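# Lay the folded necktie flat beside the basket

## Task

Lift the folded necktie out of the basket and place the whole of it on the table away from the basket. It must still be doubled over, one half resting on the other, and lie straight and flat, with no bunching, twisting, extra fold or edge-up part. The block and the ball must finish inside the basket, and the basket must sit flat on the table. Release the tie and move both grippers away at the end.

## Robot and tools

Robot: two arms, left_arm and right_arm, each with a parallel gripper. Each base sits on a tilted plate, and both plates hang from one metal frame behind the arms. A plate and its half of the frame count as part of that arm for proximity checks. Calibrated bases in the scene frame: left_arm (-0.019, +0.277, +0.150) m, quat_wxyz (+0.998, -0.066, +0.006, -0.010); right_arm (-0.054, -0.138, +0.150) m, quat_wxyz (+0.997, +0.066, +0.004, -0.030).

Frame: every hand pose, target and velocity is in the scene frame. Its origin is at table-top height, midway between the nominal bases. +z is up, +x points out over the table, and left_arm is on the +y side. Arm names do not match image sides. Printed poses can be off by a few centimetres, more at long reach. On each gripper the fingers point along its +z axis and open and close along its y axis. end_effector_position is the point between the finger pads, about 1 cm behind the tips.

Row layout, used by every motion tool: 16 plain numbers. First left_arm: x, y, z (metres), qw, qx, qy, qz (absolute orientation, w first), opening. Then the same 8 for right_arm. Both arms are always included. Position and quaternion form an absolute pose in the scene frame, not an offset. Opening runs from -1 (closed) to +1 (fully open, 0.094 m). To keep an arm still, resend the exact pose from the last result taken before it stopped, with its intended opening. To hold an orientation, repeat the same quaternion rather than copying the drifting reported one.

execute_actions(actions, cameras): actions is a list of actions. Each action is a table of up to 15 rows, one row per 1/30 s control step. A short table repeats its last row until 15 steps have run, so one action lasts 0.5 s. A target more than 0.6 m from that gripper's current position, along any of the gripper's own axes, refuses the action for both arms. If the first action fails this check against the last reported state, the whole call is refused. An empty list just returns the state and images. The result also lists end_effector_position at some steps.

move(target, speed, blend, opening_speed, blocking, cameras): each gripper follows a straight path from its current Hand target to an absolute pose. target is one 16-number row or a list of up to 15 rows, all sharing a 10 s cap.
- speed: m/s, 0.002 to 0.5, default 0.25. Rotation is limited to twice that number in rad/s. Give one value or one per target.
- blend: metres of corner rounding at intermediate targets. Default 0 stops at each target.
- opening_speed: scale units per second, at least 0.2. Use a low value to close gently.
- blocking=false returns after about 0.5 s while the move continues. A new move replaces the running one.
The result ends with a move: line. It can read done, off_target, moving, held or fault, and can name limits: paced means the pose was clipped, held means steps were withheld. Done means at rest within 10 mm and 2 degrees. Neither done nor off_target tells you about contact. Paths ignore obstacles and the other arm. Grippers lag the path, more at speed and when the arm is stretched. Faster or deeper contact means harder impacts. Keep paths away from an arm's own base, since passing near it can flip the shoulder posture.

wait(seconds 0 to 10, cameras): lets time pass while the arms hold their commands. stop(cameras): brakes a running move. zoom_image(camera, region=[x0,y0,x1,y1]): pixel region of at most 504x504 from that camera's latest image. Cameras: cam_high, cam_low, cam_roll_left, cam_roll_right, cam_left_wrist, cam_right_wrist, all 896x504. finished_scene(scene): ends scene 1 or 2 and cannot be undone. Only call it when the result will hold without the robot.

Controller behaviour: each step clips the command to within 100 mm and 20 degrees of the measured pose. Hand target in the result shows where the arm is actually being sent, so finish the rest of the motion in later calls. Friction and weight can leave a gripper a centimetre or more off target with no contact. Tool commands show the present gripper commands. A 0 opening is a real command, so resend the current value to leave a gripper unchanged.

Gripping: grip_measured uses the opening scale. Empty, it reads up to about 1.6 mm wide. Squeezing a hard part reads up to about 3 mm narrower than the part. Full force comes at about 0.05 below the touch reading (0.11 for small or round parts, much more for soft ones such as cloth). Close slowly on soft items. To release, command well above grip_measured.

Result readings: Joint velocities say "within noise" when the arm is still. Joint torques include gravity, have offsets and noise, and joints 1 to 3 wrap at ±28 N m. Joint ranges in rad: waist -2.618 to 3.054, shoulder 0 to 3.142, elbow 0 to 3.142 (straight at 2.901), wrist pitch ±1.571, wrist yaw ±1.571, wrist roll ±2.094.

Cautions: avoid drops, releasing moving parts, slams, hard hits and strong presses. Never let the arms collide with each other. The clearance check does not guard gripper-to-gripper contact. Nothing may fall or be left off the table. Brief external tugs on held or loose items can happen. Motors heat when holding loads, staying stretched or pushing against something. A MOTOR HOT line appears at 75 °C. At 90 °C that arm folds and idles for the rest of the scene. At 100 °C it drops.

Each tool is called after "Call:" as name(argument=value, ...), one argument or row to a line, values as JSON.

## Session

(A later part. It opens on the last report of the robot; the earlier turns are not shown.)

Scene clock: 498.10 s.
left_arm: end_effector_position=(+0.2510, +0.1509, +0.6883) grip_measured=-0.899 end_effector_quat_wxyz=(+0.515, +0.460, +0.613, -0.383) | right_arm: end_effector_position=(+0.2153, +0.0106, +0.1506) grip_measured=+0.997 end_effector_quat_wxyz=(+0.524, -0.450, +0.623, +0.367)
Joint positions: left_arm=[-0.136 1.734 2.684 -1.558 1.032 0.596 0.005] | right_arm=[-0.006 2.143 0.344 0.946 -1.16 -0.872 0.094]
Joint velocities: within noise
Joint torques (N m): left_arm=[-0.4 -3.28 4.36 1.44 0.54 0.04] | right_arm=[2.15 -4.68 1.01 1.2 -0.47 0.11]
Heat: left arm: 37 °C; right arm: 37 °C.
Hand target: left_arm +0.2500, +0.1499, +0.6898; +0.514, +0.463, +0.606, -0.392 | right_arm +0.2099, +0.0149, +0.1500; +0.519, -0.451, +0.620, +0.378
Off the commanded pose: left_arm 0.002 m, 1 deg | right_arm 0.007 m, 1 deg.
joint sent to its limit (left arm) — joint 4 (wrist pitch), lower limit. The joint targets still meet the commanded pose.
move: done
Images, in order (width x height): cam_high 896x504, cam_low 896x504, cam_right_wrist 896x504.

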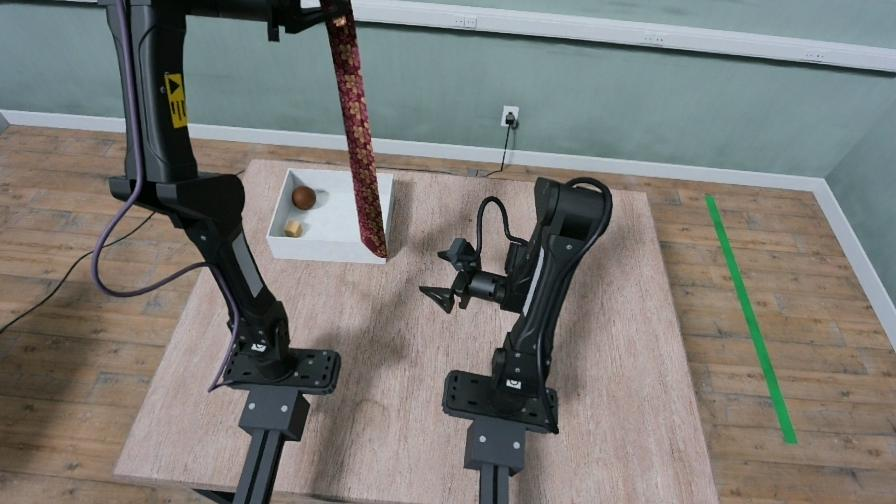

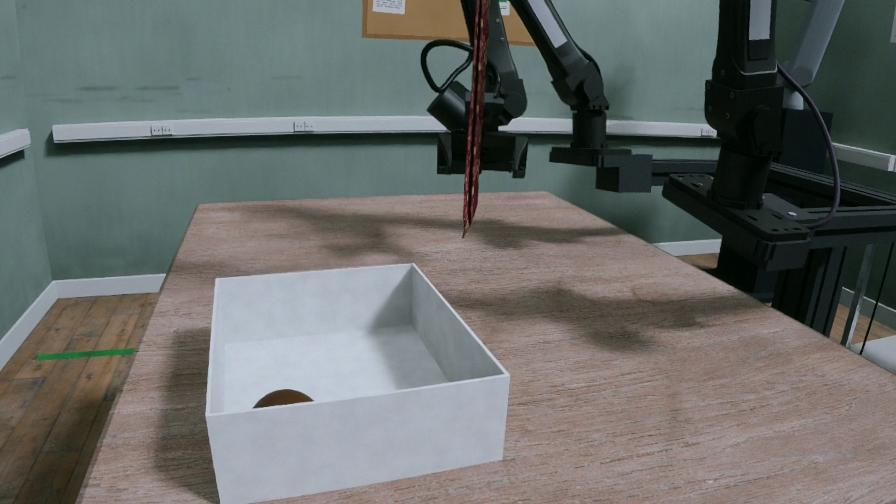

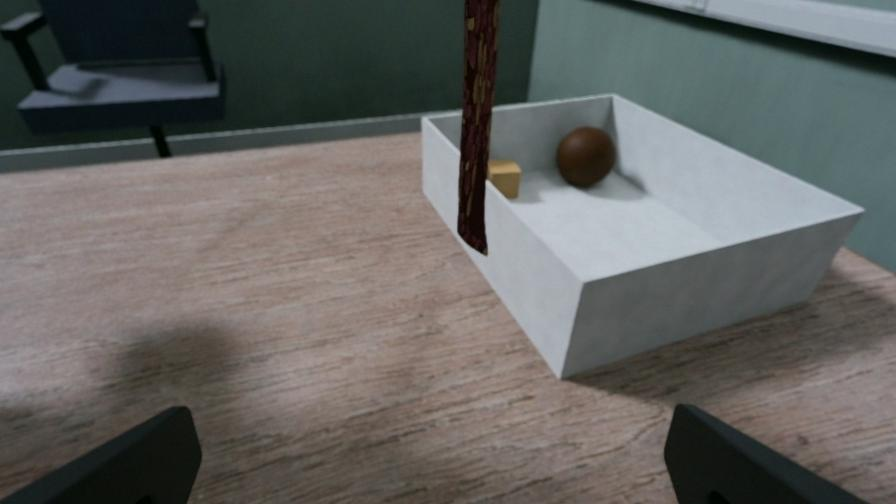

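Call:
move(
  target=[
    [0.25,0.15,0.69,0.51,0.4663,0.6077,-0.3913,-1,0.238,0.063,0.16,0.52,-0.4503,0.6197,0.3778,1],
  ],
  speed=0.1,
  cameras=["cam_right_wrist","cam_high","cam_low","cam_roll_left"],
)

Scene clock: 514.27 s.
left_arm: end_effector_position=(+0.2510, +0.1509, +0.6883) grip_measured=-0.899 end_effector_quat_wxyz=(+0.515, +0.460, +0.613, -0.383) | right_arm: end_effector_position=(+0.2389, +0.0594, +0.1601) grip_measured=+0.997 end_effector_quat_wxyz=(+0.520, -0.449, +0.624, +0.373)
Joint positions: left_arm=[-0.136 1.734 2.684 -1.558 1.032 0.596 0.005] | right_arm=[0.208 2.211 0.414 1.2 -1.005 -0.569 0.094]
Joint velocities: within noise
Joint torques (N m): left_arm=[-0.4 -3.07 4.33 1.46 0.59 0.05] | right_arm=[2 -5.5 2.59 1.49 -0.32 0.11]
Heat: left arm: 37 °C; right arm: 38 °C.
Hand target: left_arm +0.2500, +0.1499, +0.6898; +0.514, +0.463, +0.607, -0.392 | right_arm +0.2379, +0.0629, +0.1600; +0.520, -0.451, +0.620, +0.378
Off the commanded pose: left_arm 0.002 m, 1 deg | right_arm 0.004 m, 1 deg.
joint sent to its limit (left arm) — joint 4 (wrist pitch), lower limit. The joint targets still meet the commanded pose.
move: done
Images, in order (width x height): cam_high 896x504, cam_low 896x504, cam_roll_left 896x504, cam_right_wrist 896x504.

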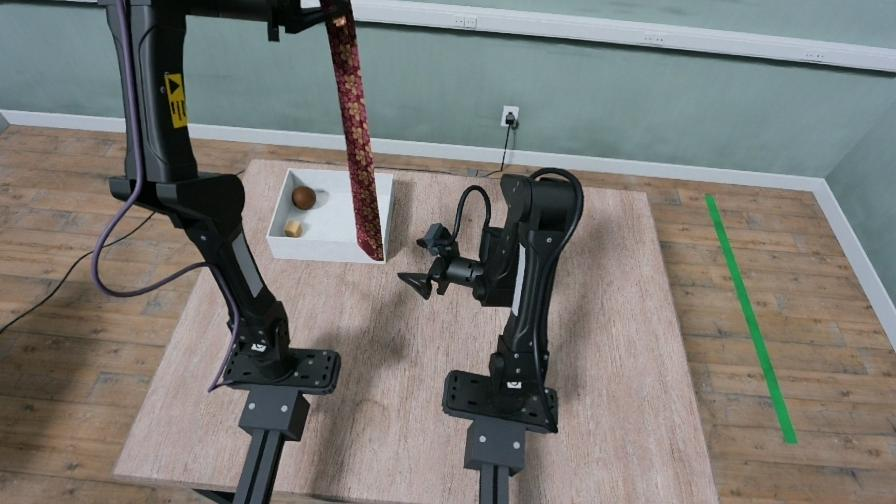

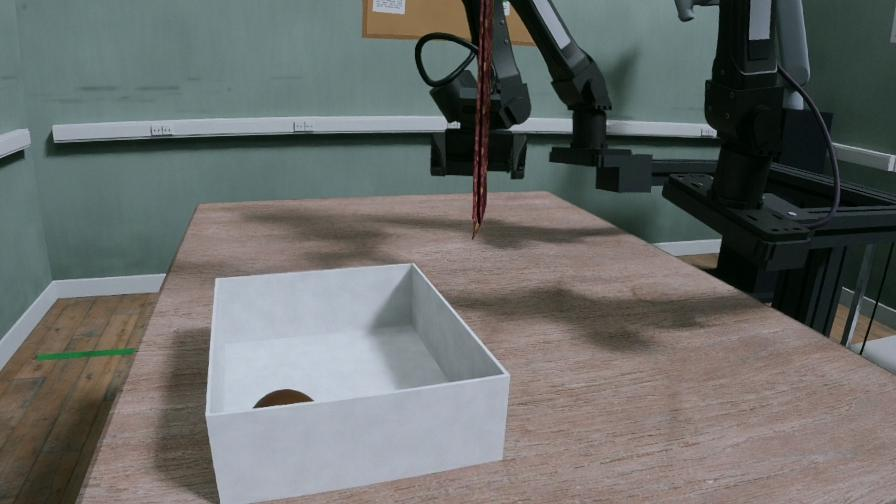

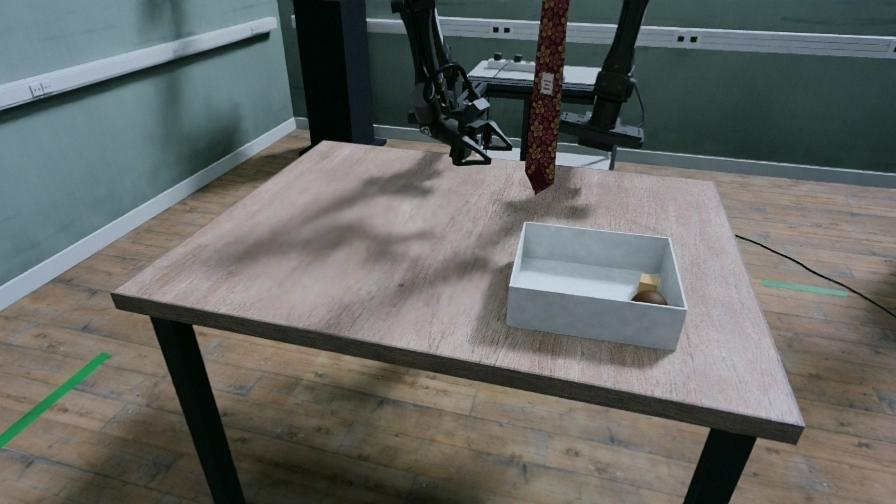

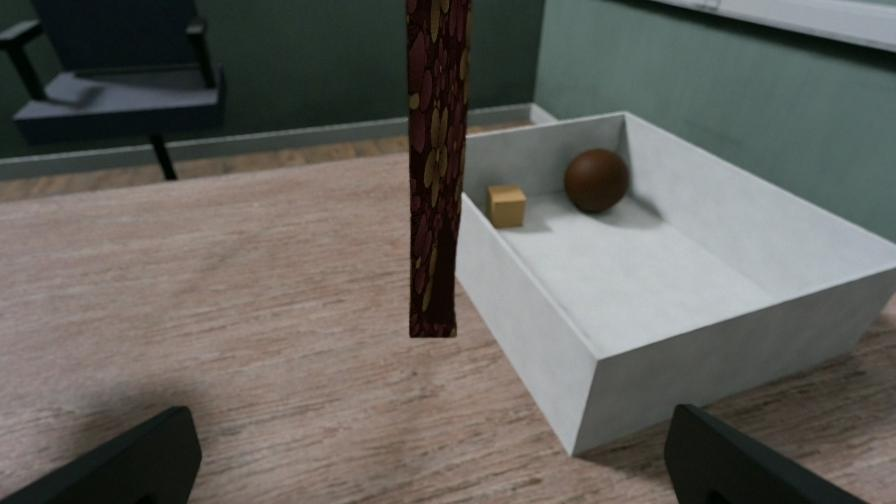

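Call:
move(
  target=[
    [0.25,0.15,0.69,0.51,0.4663,0.6077,-0.3913,-1,0.265,0.148,0.155,0.52,-0.4503,0.6197,0.3778,1],
  ],
  speed=0.08,
  cameras=["cam_right_wrist","cam_high","cam_low","cam_roll_left"],
)

Call:
zoom_image(
  camera="cam_low",
  region=[400, 60, 560, 260],
)

Call:
zoom_image(
  camera="cam_roll_left",
  region=[440, 60, 600, 220],
)

Scene clock: 532.00 s.
left_arm: end_effector_position=(+0.2510, +0.1509, +0.6883) grip_measured=-0.899 end_effector_quat_wxyz=(+0.515, +0.460, +0.613, -0.383) | right_arm: end_effector_position=(+0.2645, +0.1436, +0.1545) grip_measured=+0.997 end_effector_quat_wxyz=(+0.517, -0.450, +0.625, +0.375)
Joint positions: left_arm=[-0.136 1.734 2.684 -1.558 1.032 0.596 0.005] | right_arm=[0.481 2.362 0.62 1.302 -0.77 -0.36 0.094]
Joint velocities: within noise
Joint torques (N m): left_arm=[-0.06 -3.33 4.23 1.47 0.59 0.05] | right_arm=[2.07 -6.99 3.86 1.71 -0.17 0.09]
Heat: left arm: 37 °C; right arm: 40 °C.
Hand target: left_arm +0.2500, +0.1499, +0.6898; +0.514, +0.463, +0.607, -0.392 | right_arm +0.2649, +0.1479, +0.1551; +0.520, -0.450, +0.620, +0.378
Off the commanded pose: left_arm 0.002 m, 1 deg | right_arm 0.004 m, 1 deg.
joint sent to its limit (left arm) — joint 4 (wrist pitch), lower limit. The joint targets still meet the commanded pose.
move: done
Images, in order (width x height): cam_high 896x504, cam_low 896x504, cam_roll_left 896x504, cam_right_wrist 896x504.

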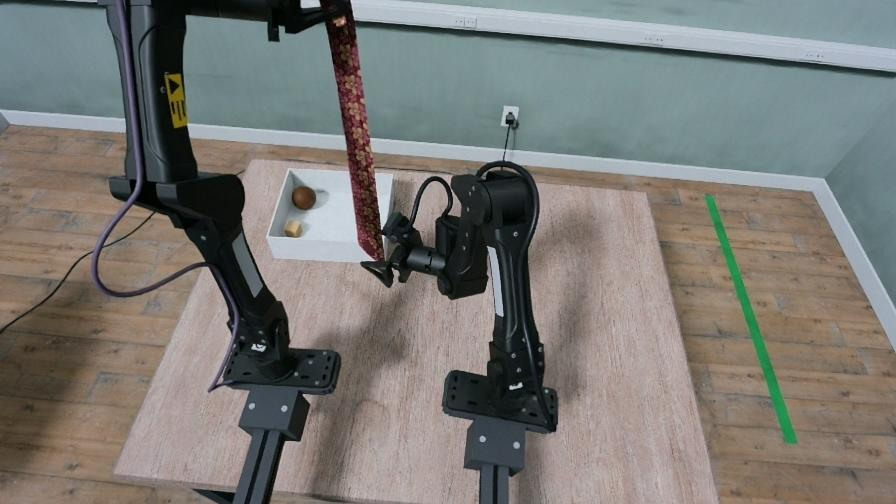

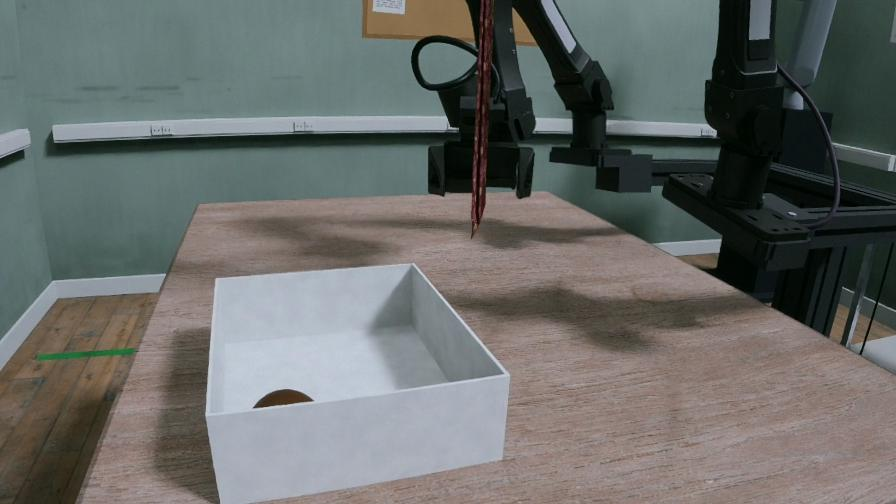

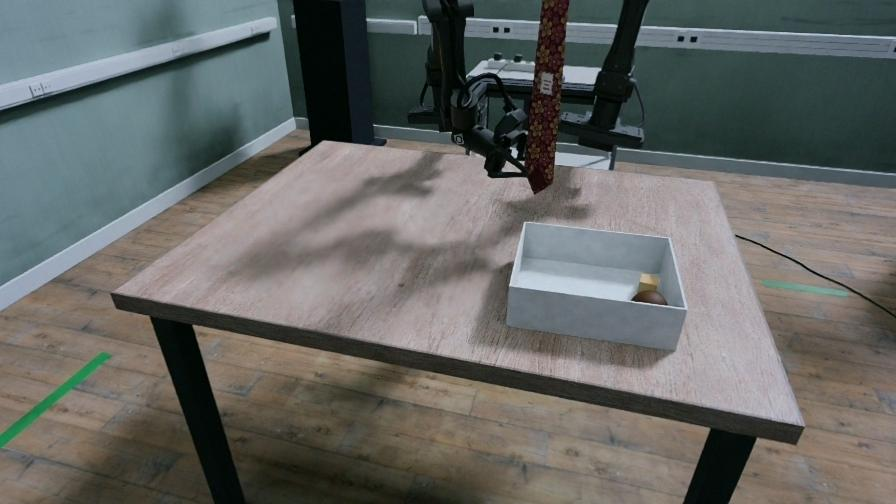

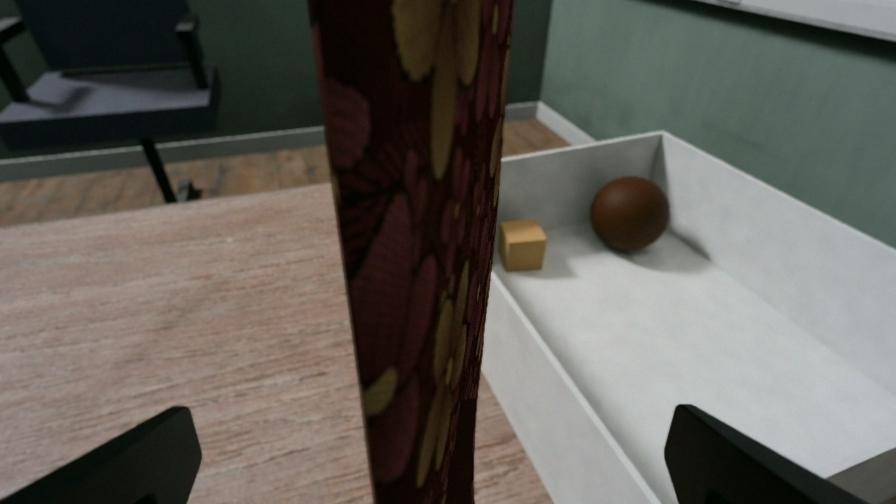

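Scaled by 2.520 from the camera's 896x504 image, which has a finer 1280x720 frame.

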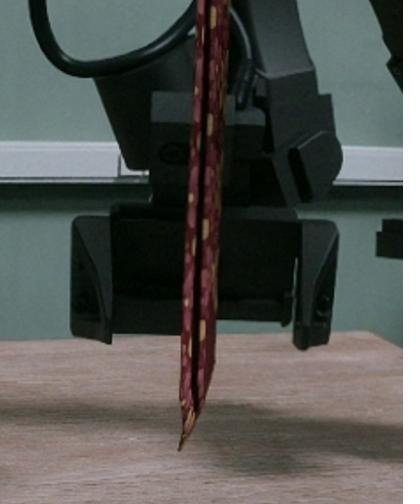

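Scaled by 3.150 from the camera's 896x504 image, which has a finer 1280x720 frame.

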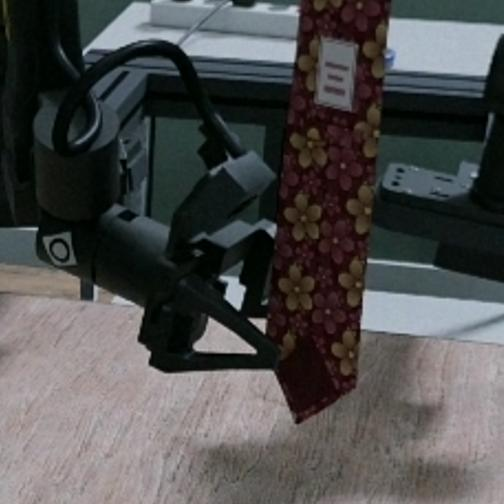

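Call:
move(
  target=[
    [0.25,0.15,0.69,0.51,0.4663,0.6077,-0.3913,-1,0.275,0.186,0.18,0.52,-0.4503,0.6197,0.3778,1],
  ],
  speed=0.06,
  cameras=["cam_right_wrist","cam_high","cam_low","cam_roll_left"],
)

Call:
zoom_image(
  camera="cam_low",
  region=[400, 60, 560, 260],
)

Call:
zoom_image(
  camera="cam_roll_left",
  region=[440, 60, 600, 220],
)

Scene clock: 544.63 s.
left_arm: end_effector_position=(+0.2510, +0.1509, +0.6883) grip_measured=-0.899 end_effector_quat_wxyz=(+0.515, +0.460, +0.613, -0.383) | right_arm: end_effector_position=(+0.2699, +0.1800, +0.1615) grip_measured=+0.997 end_effector_quat_wxyz=(+0.506, -0.450, +0.633, +0.376)
Joint positions: left_arm=[-0.136 1.734 2.684 -1.558 1.032 0.596 0.005] | right_arm=[0.583 2.35 0.709 1.212 -0.675 -0.304 0.094]
Joint velocities: within noise
Joint torques (N m): left_arm=[-0.43 -3.07 4.48 1.46 0.6 0.06] | right_arm=[2.09 -11.67 4.9 1.49 -0.17 0.1]
Heat: left arm: 37 °C; right arm: 42 °C.
Hand target: left_arm +0.2500, +0.1499, +0.6898; +0.514, +0.463, +0.607, -0.392 | right_arm +0.2748, +0.1858, +0.1801; +0.520, -0.450, +0.619, +0.378
Off the commanded pose: left_arm 0.002 m, 1 deg | right_arm 0.020 m, 2 deg.
joint sent to its limit (left arm) — joint 4 (wrist pitch), lower limit. The joint targets still meet the commanded pose.
move: off_target (right_arm)
Images, in order (width x height): cam_high 896x504, cam_low 896x504, cam_roll_left 896x504, cam_right_wrist 896x504.

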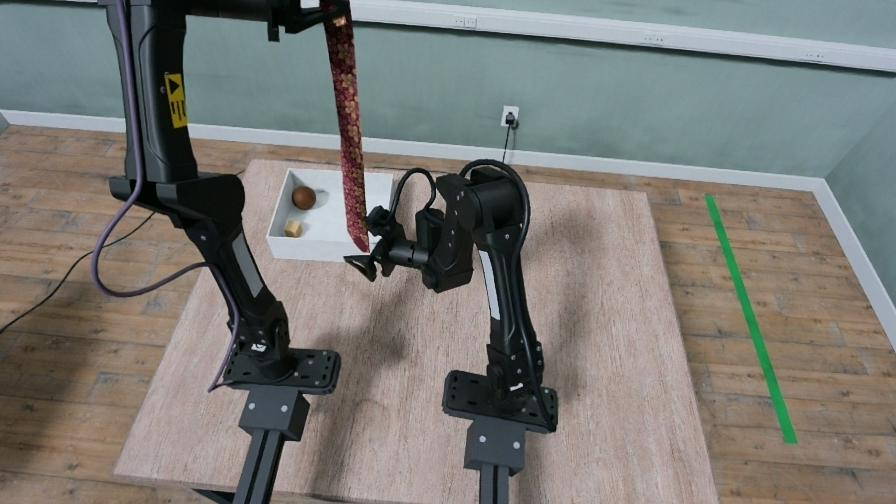

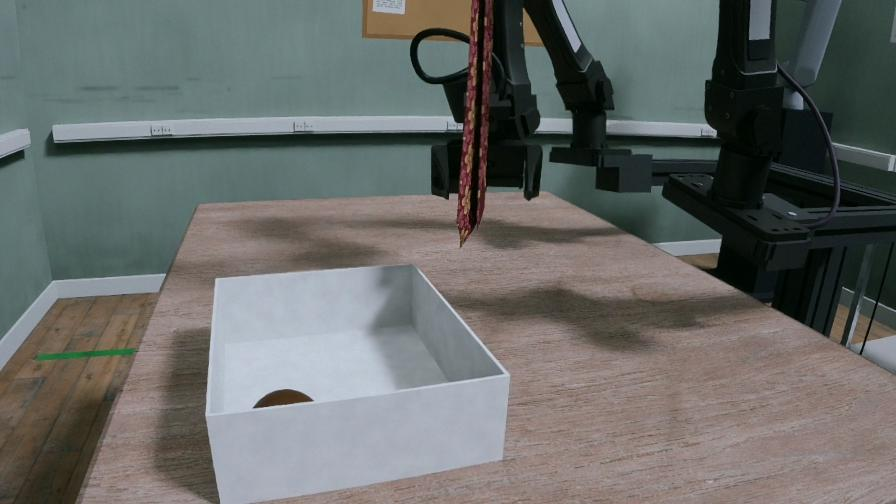

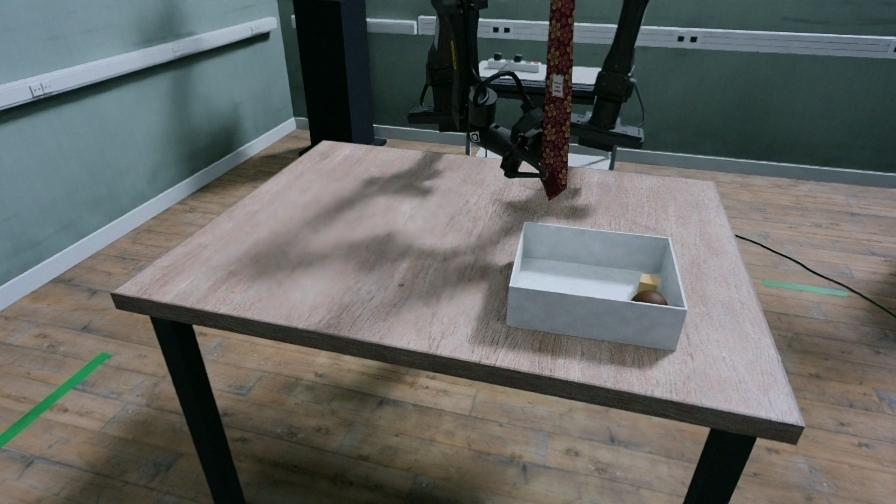

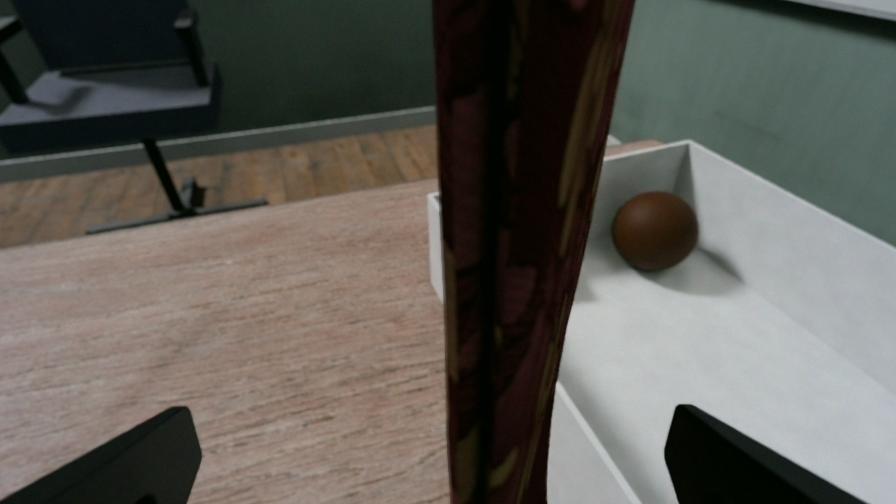

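Scaled by 2.520 from the camera's 896x504 image, which has a finer 1280x720 frame.

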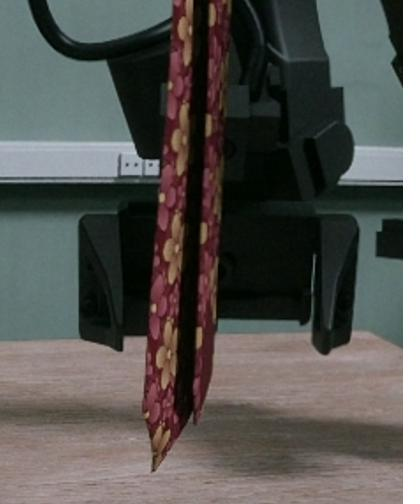

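Scaled by 3.150 from the camera's 896x504 image, which has a finer 1280x720 frame.

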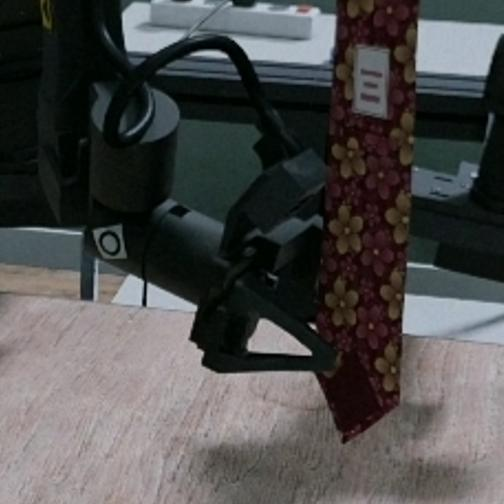

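Call:
move(
  target=[
    [0.25,0.15,0.69,0.51,0.4663,0.6077,-0.3913,-1,0.25,0.09,0.18,0.52,-0.4503,0.6197,0.3778,1],
    [0.25,0.15,0.69,0.51,0.4663,0.6077,-0.3913,-1,0.25,0.09,0.21,0.6106,-0.3857,0.5308,0.4436,1],
  ],
  speed=0.1,
  cameras=["cam_right_wrist","cam_low","cam_roll_left"],
)

Call:
wait(
  seconds=8,
  cameras=["cam_right_wrist","cam_low","cam_roll_left"],
)

Scene clock: 575.73 s.
left_arm: end_effector_position=(+0.2510, +0.1509, +0.6883) grip_measured=-0.899 end_effector_quat_wxyz=(+0.515, +0.460, +0.613, -0.383) | right_arm: end_effector_position=(+0.2460, +0.0914, +0.2017) grip_measured=+0.997 end_effector_quat_wxyz=(+0.555, -0.426, +0.566, +0.435)
Joint positions: left_arm=[-0.136 1.734 2.684 -1.558 1.032 0.596 0.005] | right_arm=[0.301 2.298 0.479 1.553 -1.05 -0.25 0.094]
Joint velocities: within noise
Joint torques (N m): left_arm=[-0.49 -3.4 4.41 1.45 0.56 0.02] | right_arm=[0.49 -8.08 3.11 1.58 -0.25 0.11]
Heat: left arm: 37 °C; right arm: 53 °C.
Hand target: left_arm +0.2500, +0.1499, +0.6898; +0.514, +0.463, +0.607, -0.392 | right_arm +0.2501, +0.0899, +0.2100; +0.566, -0.428, +0.555, +0.433
Off the commanded pose: left_arm 0.002 m, 1 deg | right_arm 0.009 m, 9 deg.
joint sent to its limit (left arm) — joint 4 (wrist pitch), lower limit. The joint targets still meet the commanded pose.
joint sent to its limit (right arm) — joint 4 (wrist pitch), upper limit. The joint targets are off in orientation, not in position.
move: off_target (right_arm)
Images, in order (width x height): cam_low 896x504, cam_roll_left 896x504, cam_right_wrist 896x504.

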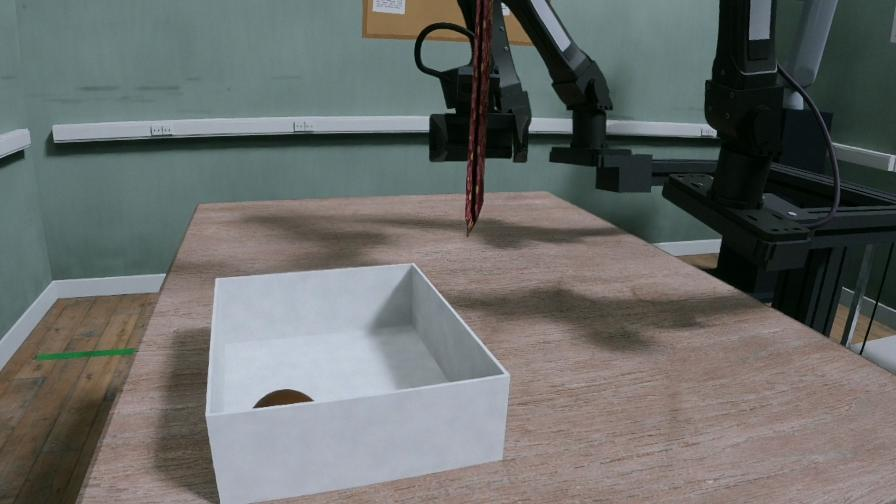

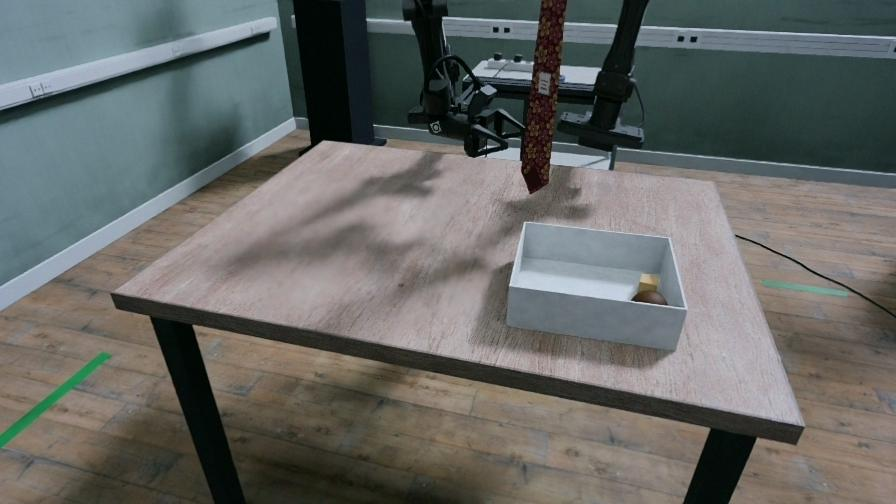

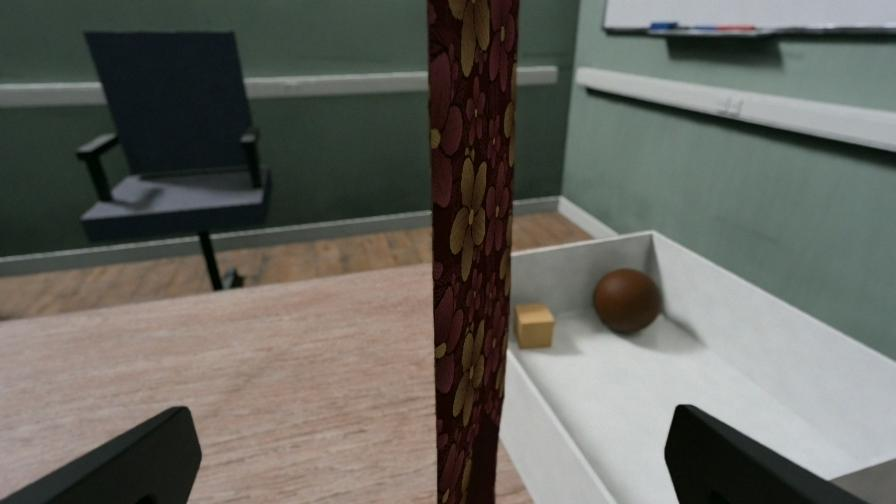

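Scene clock: 583.73 s.
left_arm: end_effector_position=(+0.2510, +0.1509, +0.6883) grip_measured=-0.899 end_effector_quat_wxyz=(+0.515, +0.460, +0.613, -0.383) | right_arm: end_effector_position=(+0.2459, +0.0915, +0.2018) grip_measured=+0.997 end_effector_quat_wxyz=(+0.555, -0.426, +0.566, +0.435)
Joint positions: left_arm=[-0.136 1.734 2.684 -1.558 1.032 0.596 0.005] | right_arm=[0.301 2.298 0.479 1.553 -1.051 -0.249 0.094]
Joint velocities: within noise
Joint torques (N m): left_arm=[-0.49 -3.1 4.44 1.43 0.59 0.03] | right_arm=[0.5 -8.08 3.04 1.6 -0.26 0.11]
Heat: left arm: 37 °C; right arm: 50 °C.
Hand target: left_arm +0.2500, +0.1499, +0.6898; +0.514, +0.463, +0.607, -0.392 | right_arm +0.2501, +0.0899, +0.2100; +0.566, -0.428, +0.555, +0.433
Tool commands: left_gripper/opening=-1.0 right_gripper/opening=+1.0
Off the commanded pose: left_arm 0.002 m, 1 deg | right_arm 0.009 m, 9 deg.
wait: 8.00 s; at rest by 0.17 s
Images, in order (width x height): cam_low 896x504, cam_roll_left 896x504, cam_right_wrist 896x504.

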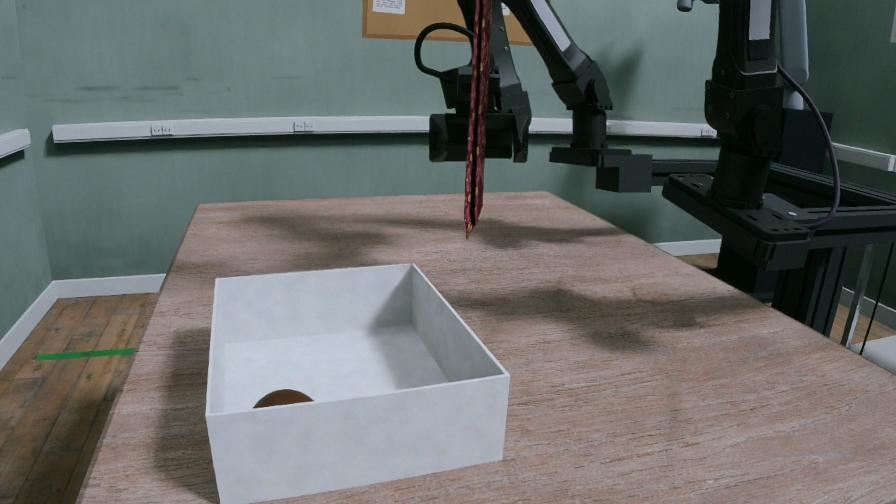

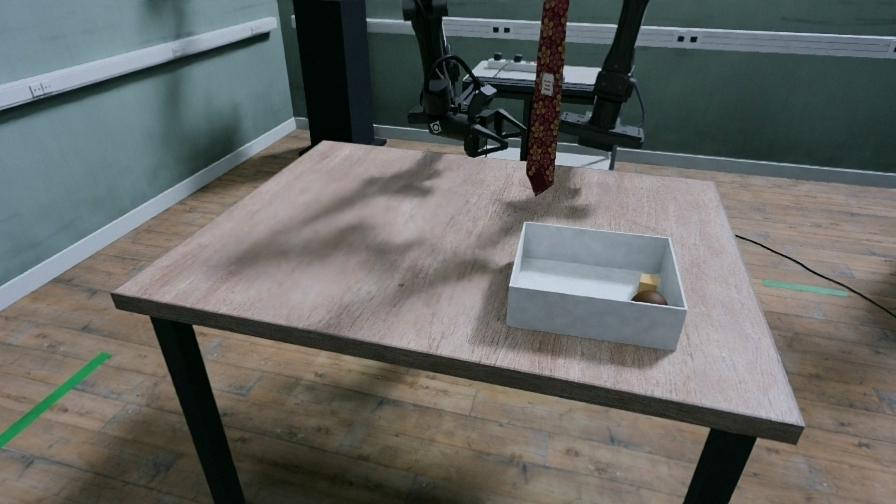

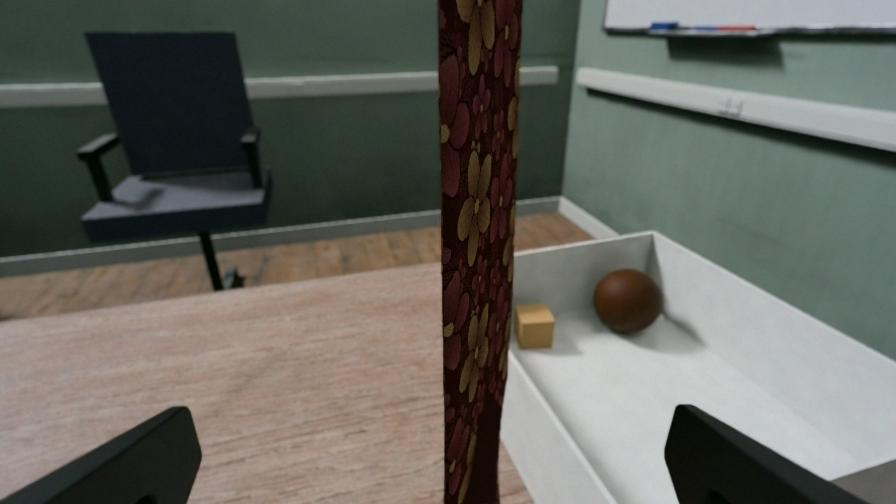

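Call:
move(
  target=[
    [0.25,0.15,0.69,0.51,0.4663,0.6077,-0.3913,-1,0.287,0.165,0.20,0.567,-0.4119,0.5668,0.4119,1],
  ],
  speed=0.06,
  cameras=["cam_right_wrist","cam_low","cam_roll_left"],
)

Call:
zoom_image(
  camera="cam_roll_left",
  region=[440, 60, 600, 220],
)

Call:
zoom_image(
  camera="cam_low",
  region=[400, 60, 560, 260],
)

Scene clock: 600.87 s.
left_arm: end_effector_position=(+0.2510, +0.1509, +0.6883) grip_measured=-0.899 end_effector_quat_wxyz=(+0.515, +0.460, +0.613, -0.383) | right_arm: end_effector_position=(+0.2874, +0.1599, +0.2042) grip_measured=+0.997 end_effector_quat_wxyz=(+0.578, -0.416, +0.569, +0.410)
Joint positions: left_arm=[-0.136 1.734 2.684 -1.558 1.032 0.596 0.005] | right_arm=[0.498 2.392 0.709 1.512 -0.801 -0.183 0.094]
Joint velocities: within noise
Joint torques (N m): left_arm=[-0.28 -3.15 4.64 1.49 0.54 0.08] | right_arm=[2.17 -7.49 4.57 1.45 -0.06 0.11]
Heat: left arm: 37 °C; right arm: 45 °C.
Hand target: left_arm +0.2500, +0.1499, +0.6898; +0.514, +0.463, +0.607, -0.392 | right_arm +0.2869, +0.1649, +0.2001; +0.572, -0.416, +0.572, +0.416
Off the commanded pose: left_arm 0.002 m, 1 deg | right_arm 0.007 m, 1 deg.
joint sent to its limit (left arm) — joint 4 (wrist pitch), lower limit. The joint targets still meet the commanded pose.
move: done
Images, in order (width x height): cam_low 896x504, cam_roll_left 896x504, cam_right_wrist 896x504.

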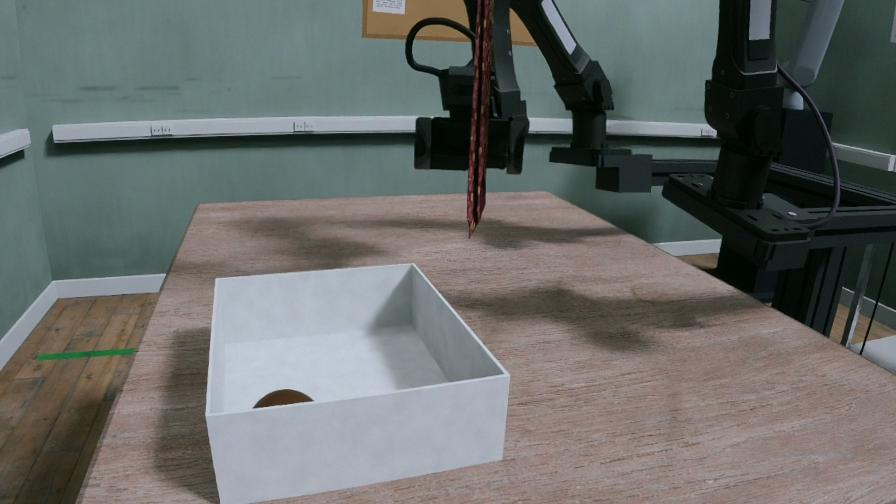

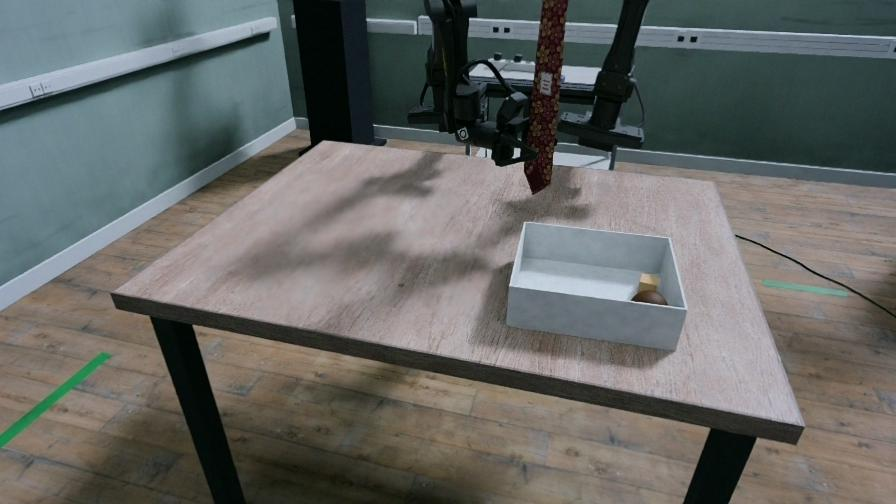

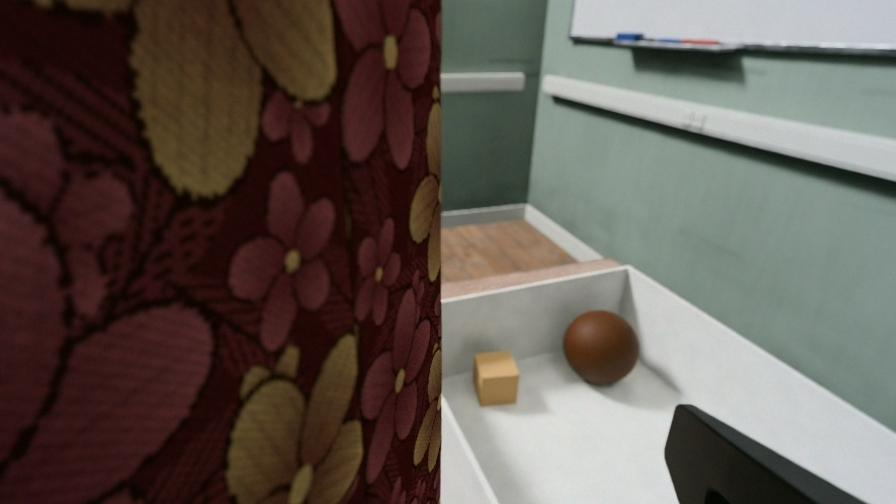

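Scaled by 3.150 from the camera's 896x504 image, which has a finer 1280x720 frame.

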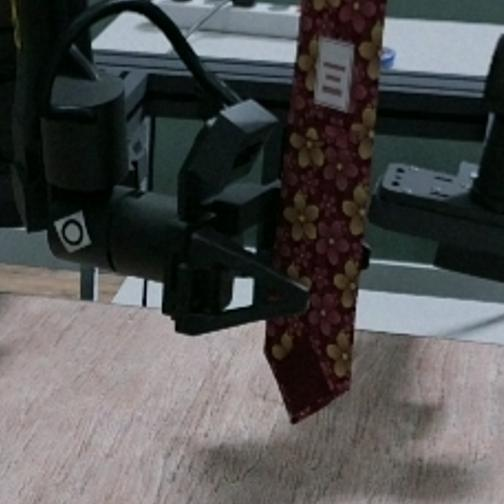

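Scaled by 2.520 from the camera's 896x504 image, which has a finer 1280x720 frame.

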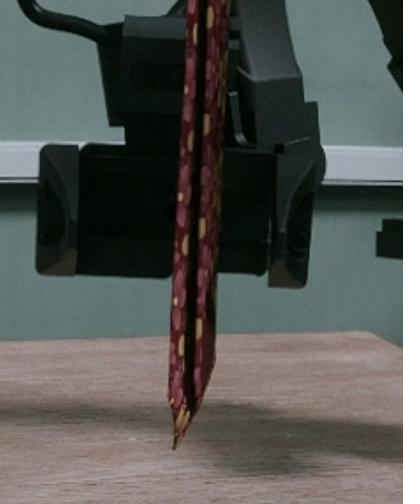

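Call:
move(
  target=[
    [0.25,0.15,0.69,0.51,0.4663,0.6077,-0.3913,-1,0.284,0.183,0.197,0.567,-0.4119,0.5668,0.4119,1],
  ],
  speed=0.05,
  cameras=["cam_low","cam_roll_left"],
)

Call:
zoom_image(
  camera="cam_roll_left",
  region=[440, 60, 600, 220],
)

Call:
zoom_image(
  camera="cam_low",
  region=[400, 60, 560, 260],
)

Scene clock: 612.10 s.
left_arm: end_effector_position=(+0.2510, +0.1509, +0.6883) grip_measured=-0.899 end_effector_quat_wxyz=(+0.515, +0.460, +0.613, -0.383) | right_arm: end_effector_position=(+0.2843, +0.1779, +0.1992) grip_measured=+0.997 end_effector_quat_wxyz=(+0.575, -0.416, +0.572, +0.411)
Joint positions: left_arm=[-0.136 1.734 2.684 -1.558 1.032 0.596 0.005] | right_arm=[0.551 2.422 0.739 1.512 -0.75 -0.17 0.094]
Joint velocities: within noise
Joint torques (N m): left_arm=[-0.32 -3.18 4.48 1.48 0.56 0.06] | right_arm=[2.18 -7.73 4.68 1.58 -0.04 0.11]
Heat: left arm: 37 °C; right arm: 44 °C.
Hand target: left_arm +0.2500, +0.1499, +0.6898; +0.514, +0.463, +0.607, -0.392 | right_arm +0.2839, +0.1829, +0.1970; +0.572, -0.416, +0.572, +0.416
Off the commanded pose: left_arm 0.002 m, 1 deg | right_arm 0.006 m, 1 deg.
joint sent to its limit (left arm) — joint 4 (wrist pitch), lower limit. The joint targets still meet the commanded pose.
move: done
Images, in order (width x height): cam_low 896x504, cam_roll_left 896x504.

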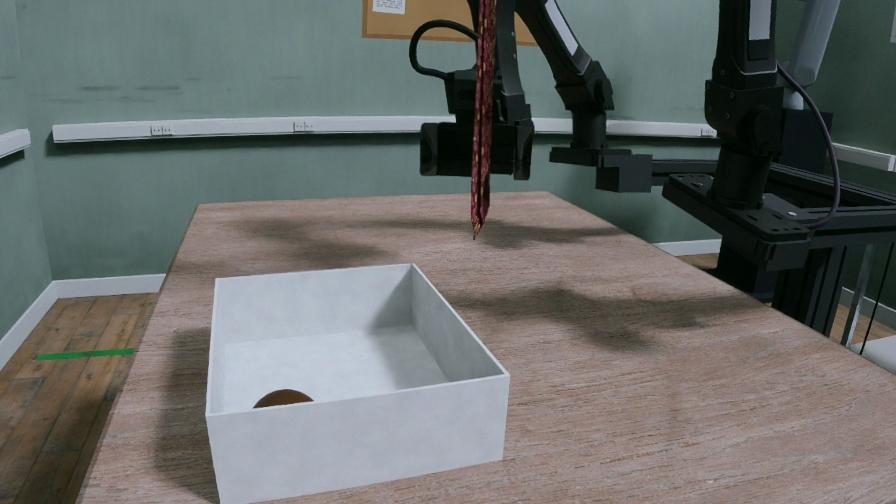

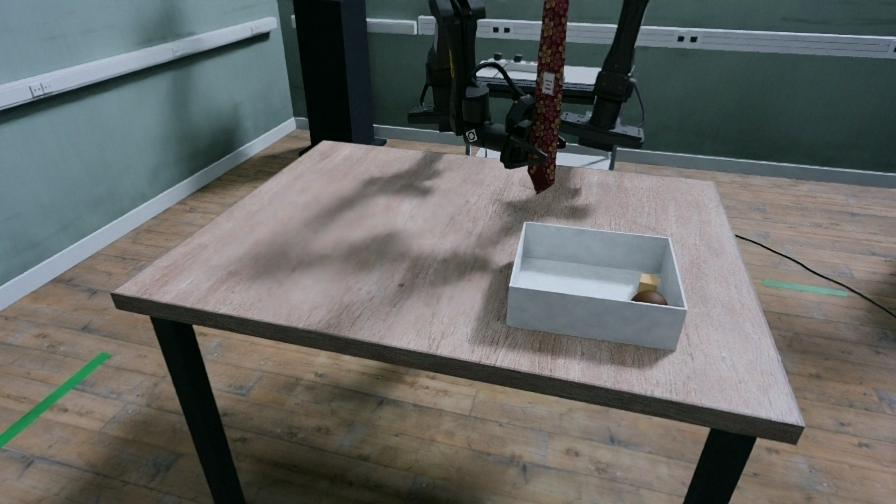

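Scaled by 3.150 from the camera's 896x504 image, which has a finer 1280x720 frame.

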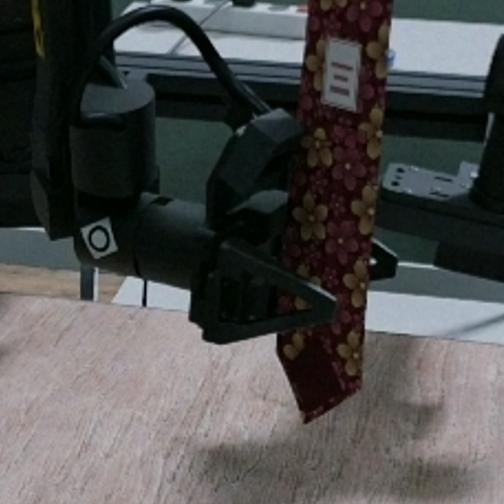

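Scaled by 2.520 from the camera's 896x504 image, which has a finer 1280x720 frame.

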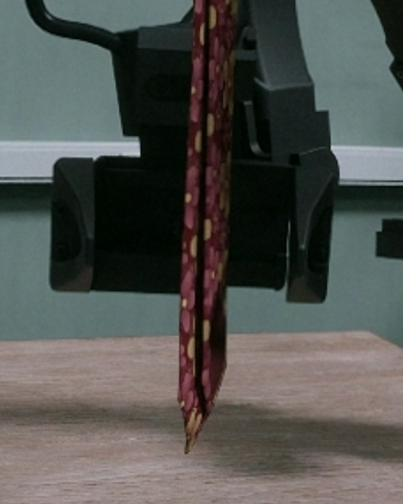

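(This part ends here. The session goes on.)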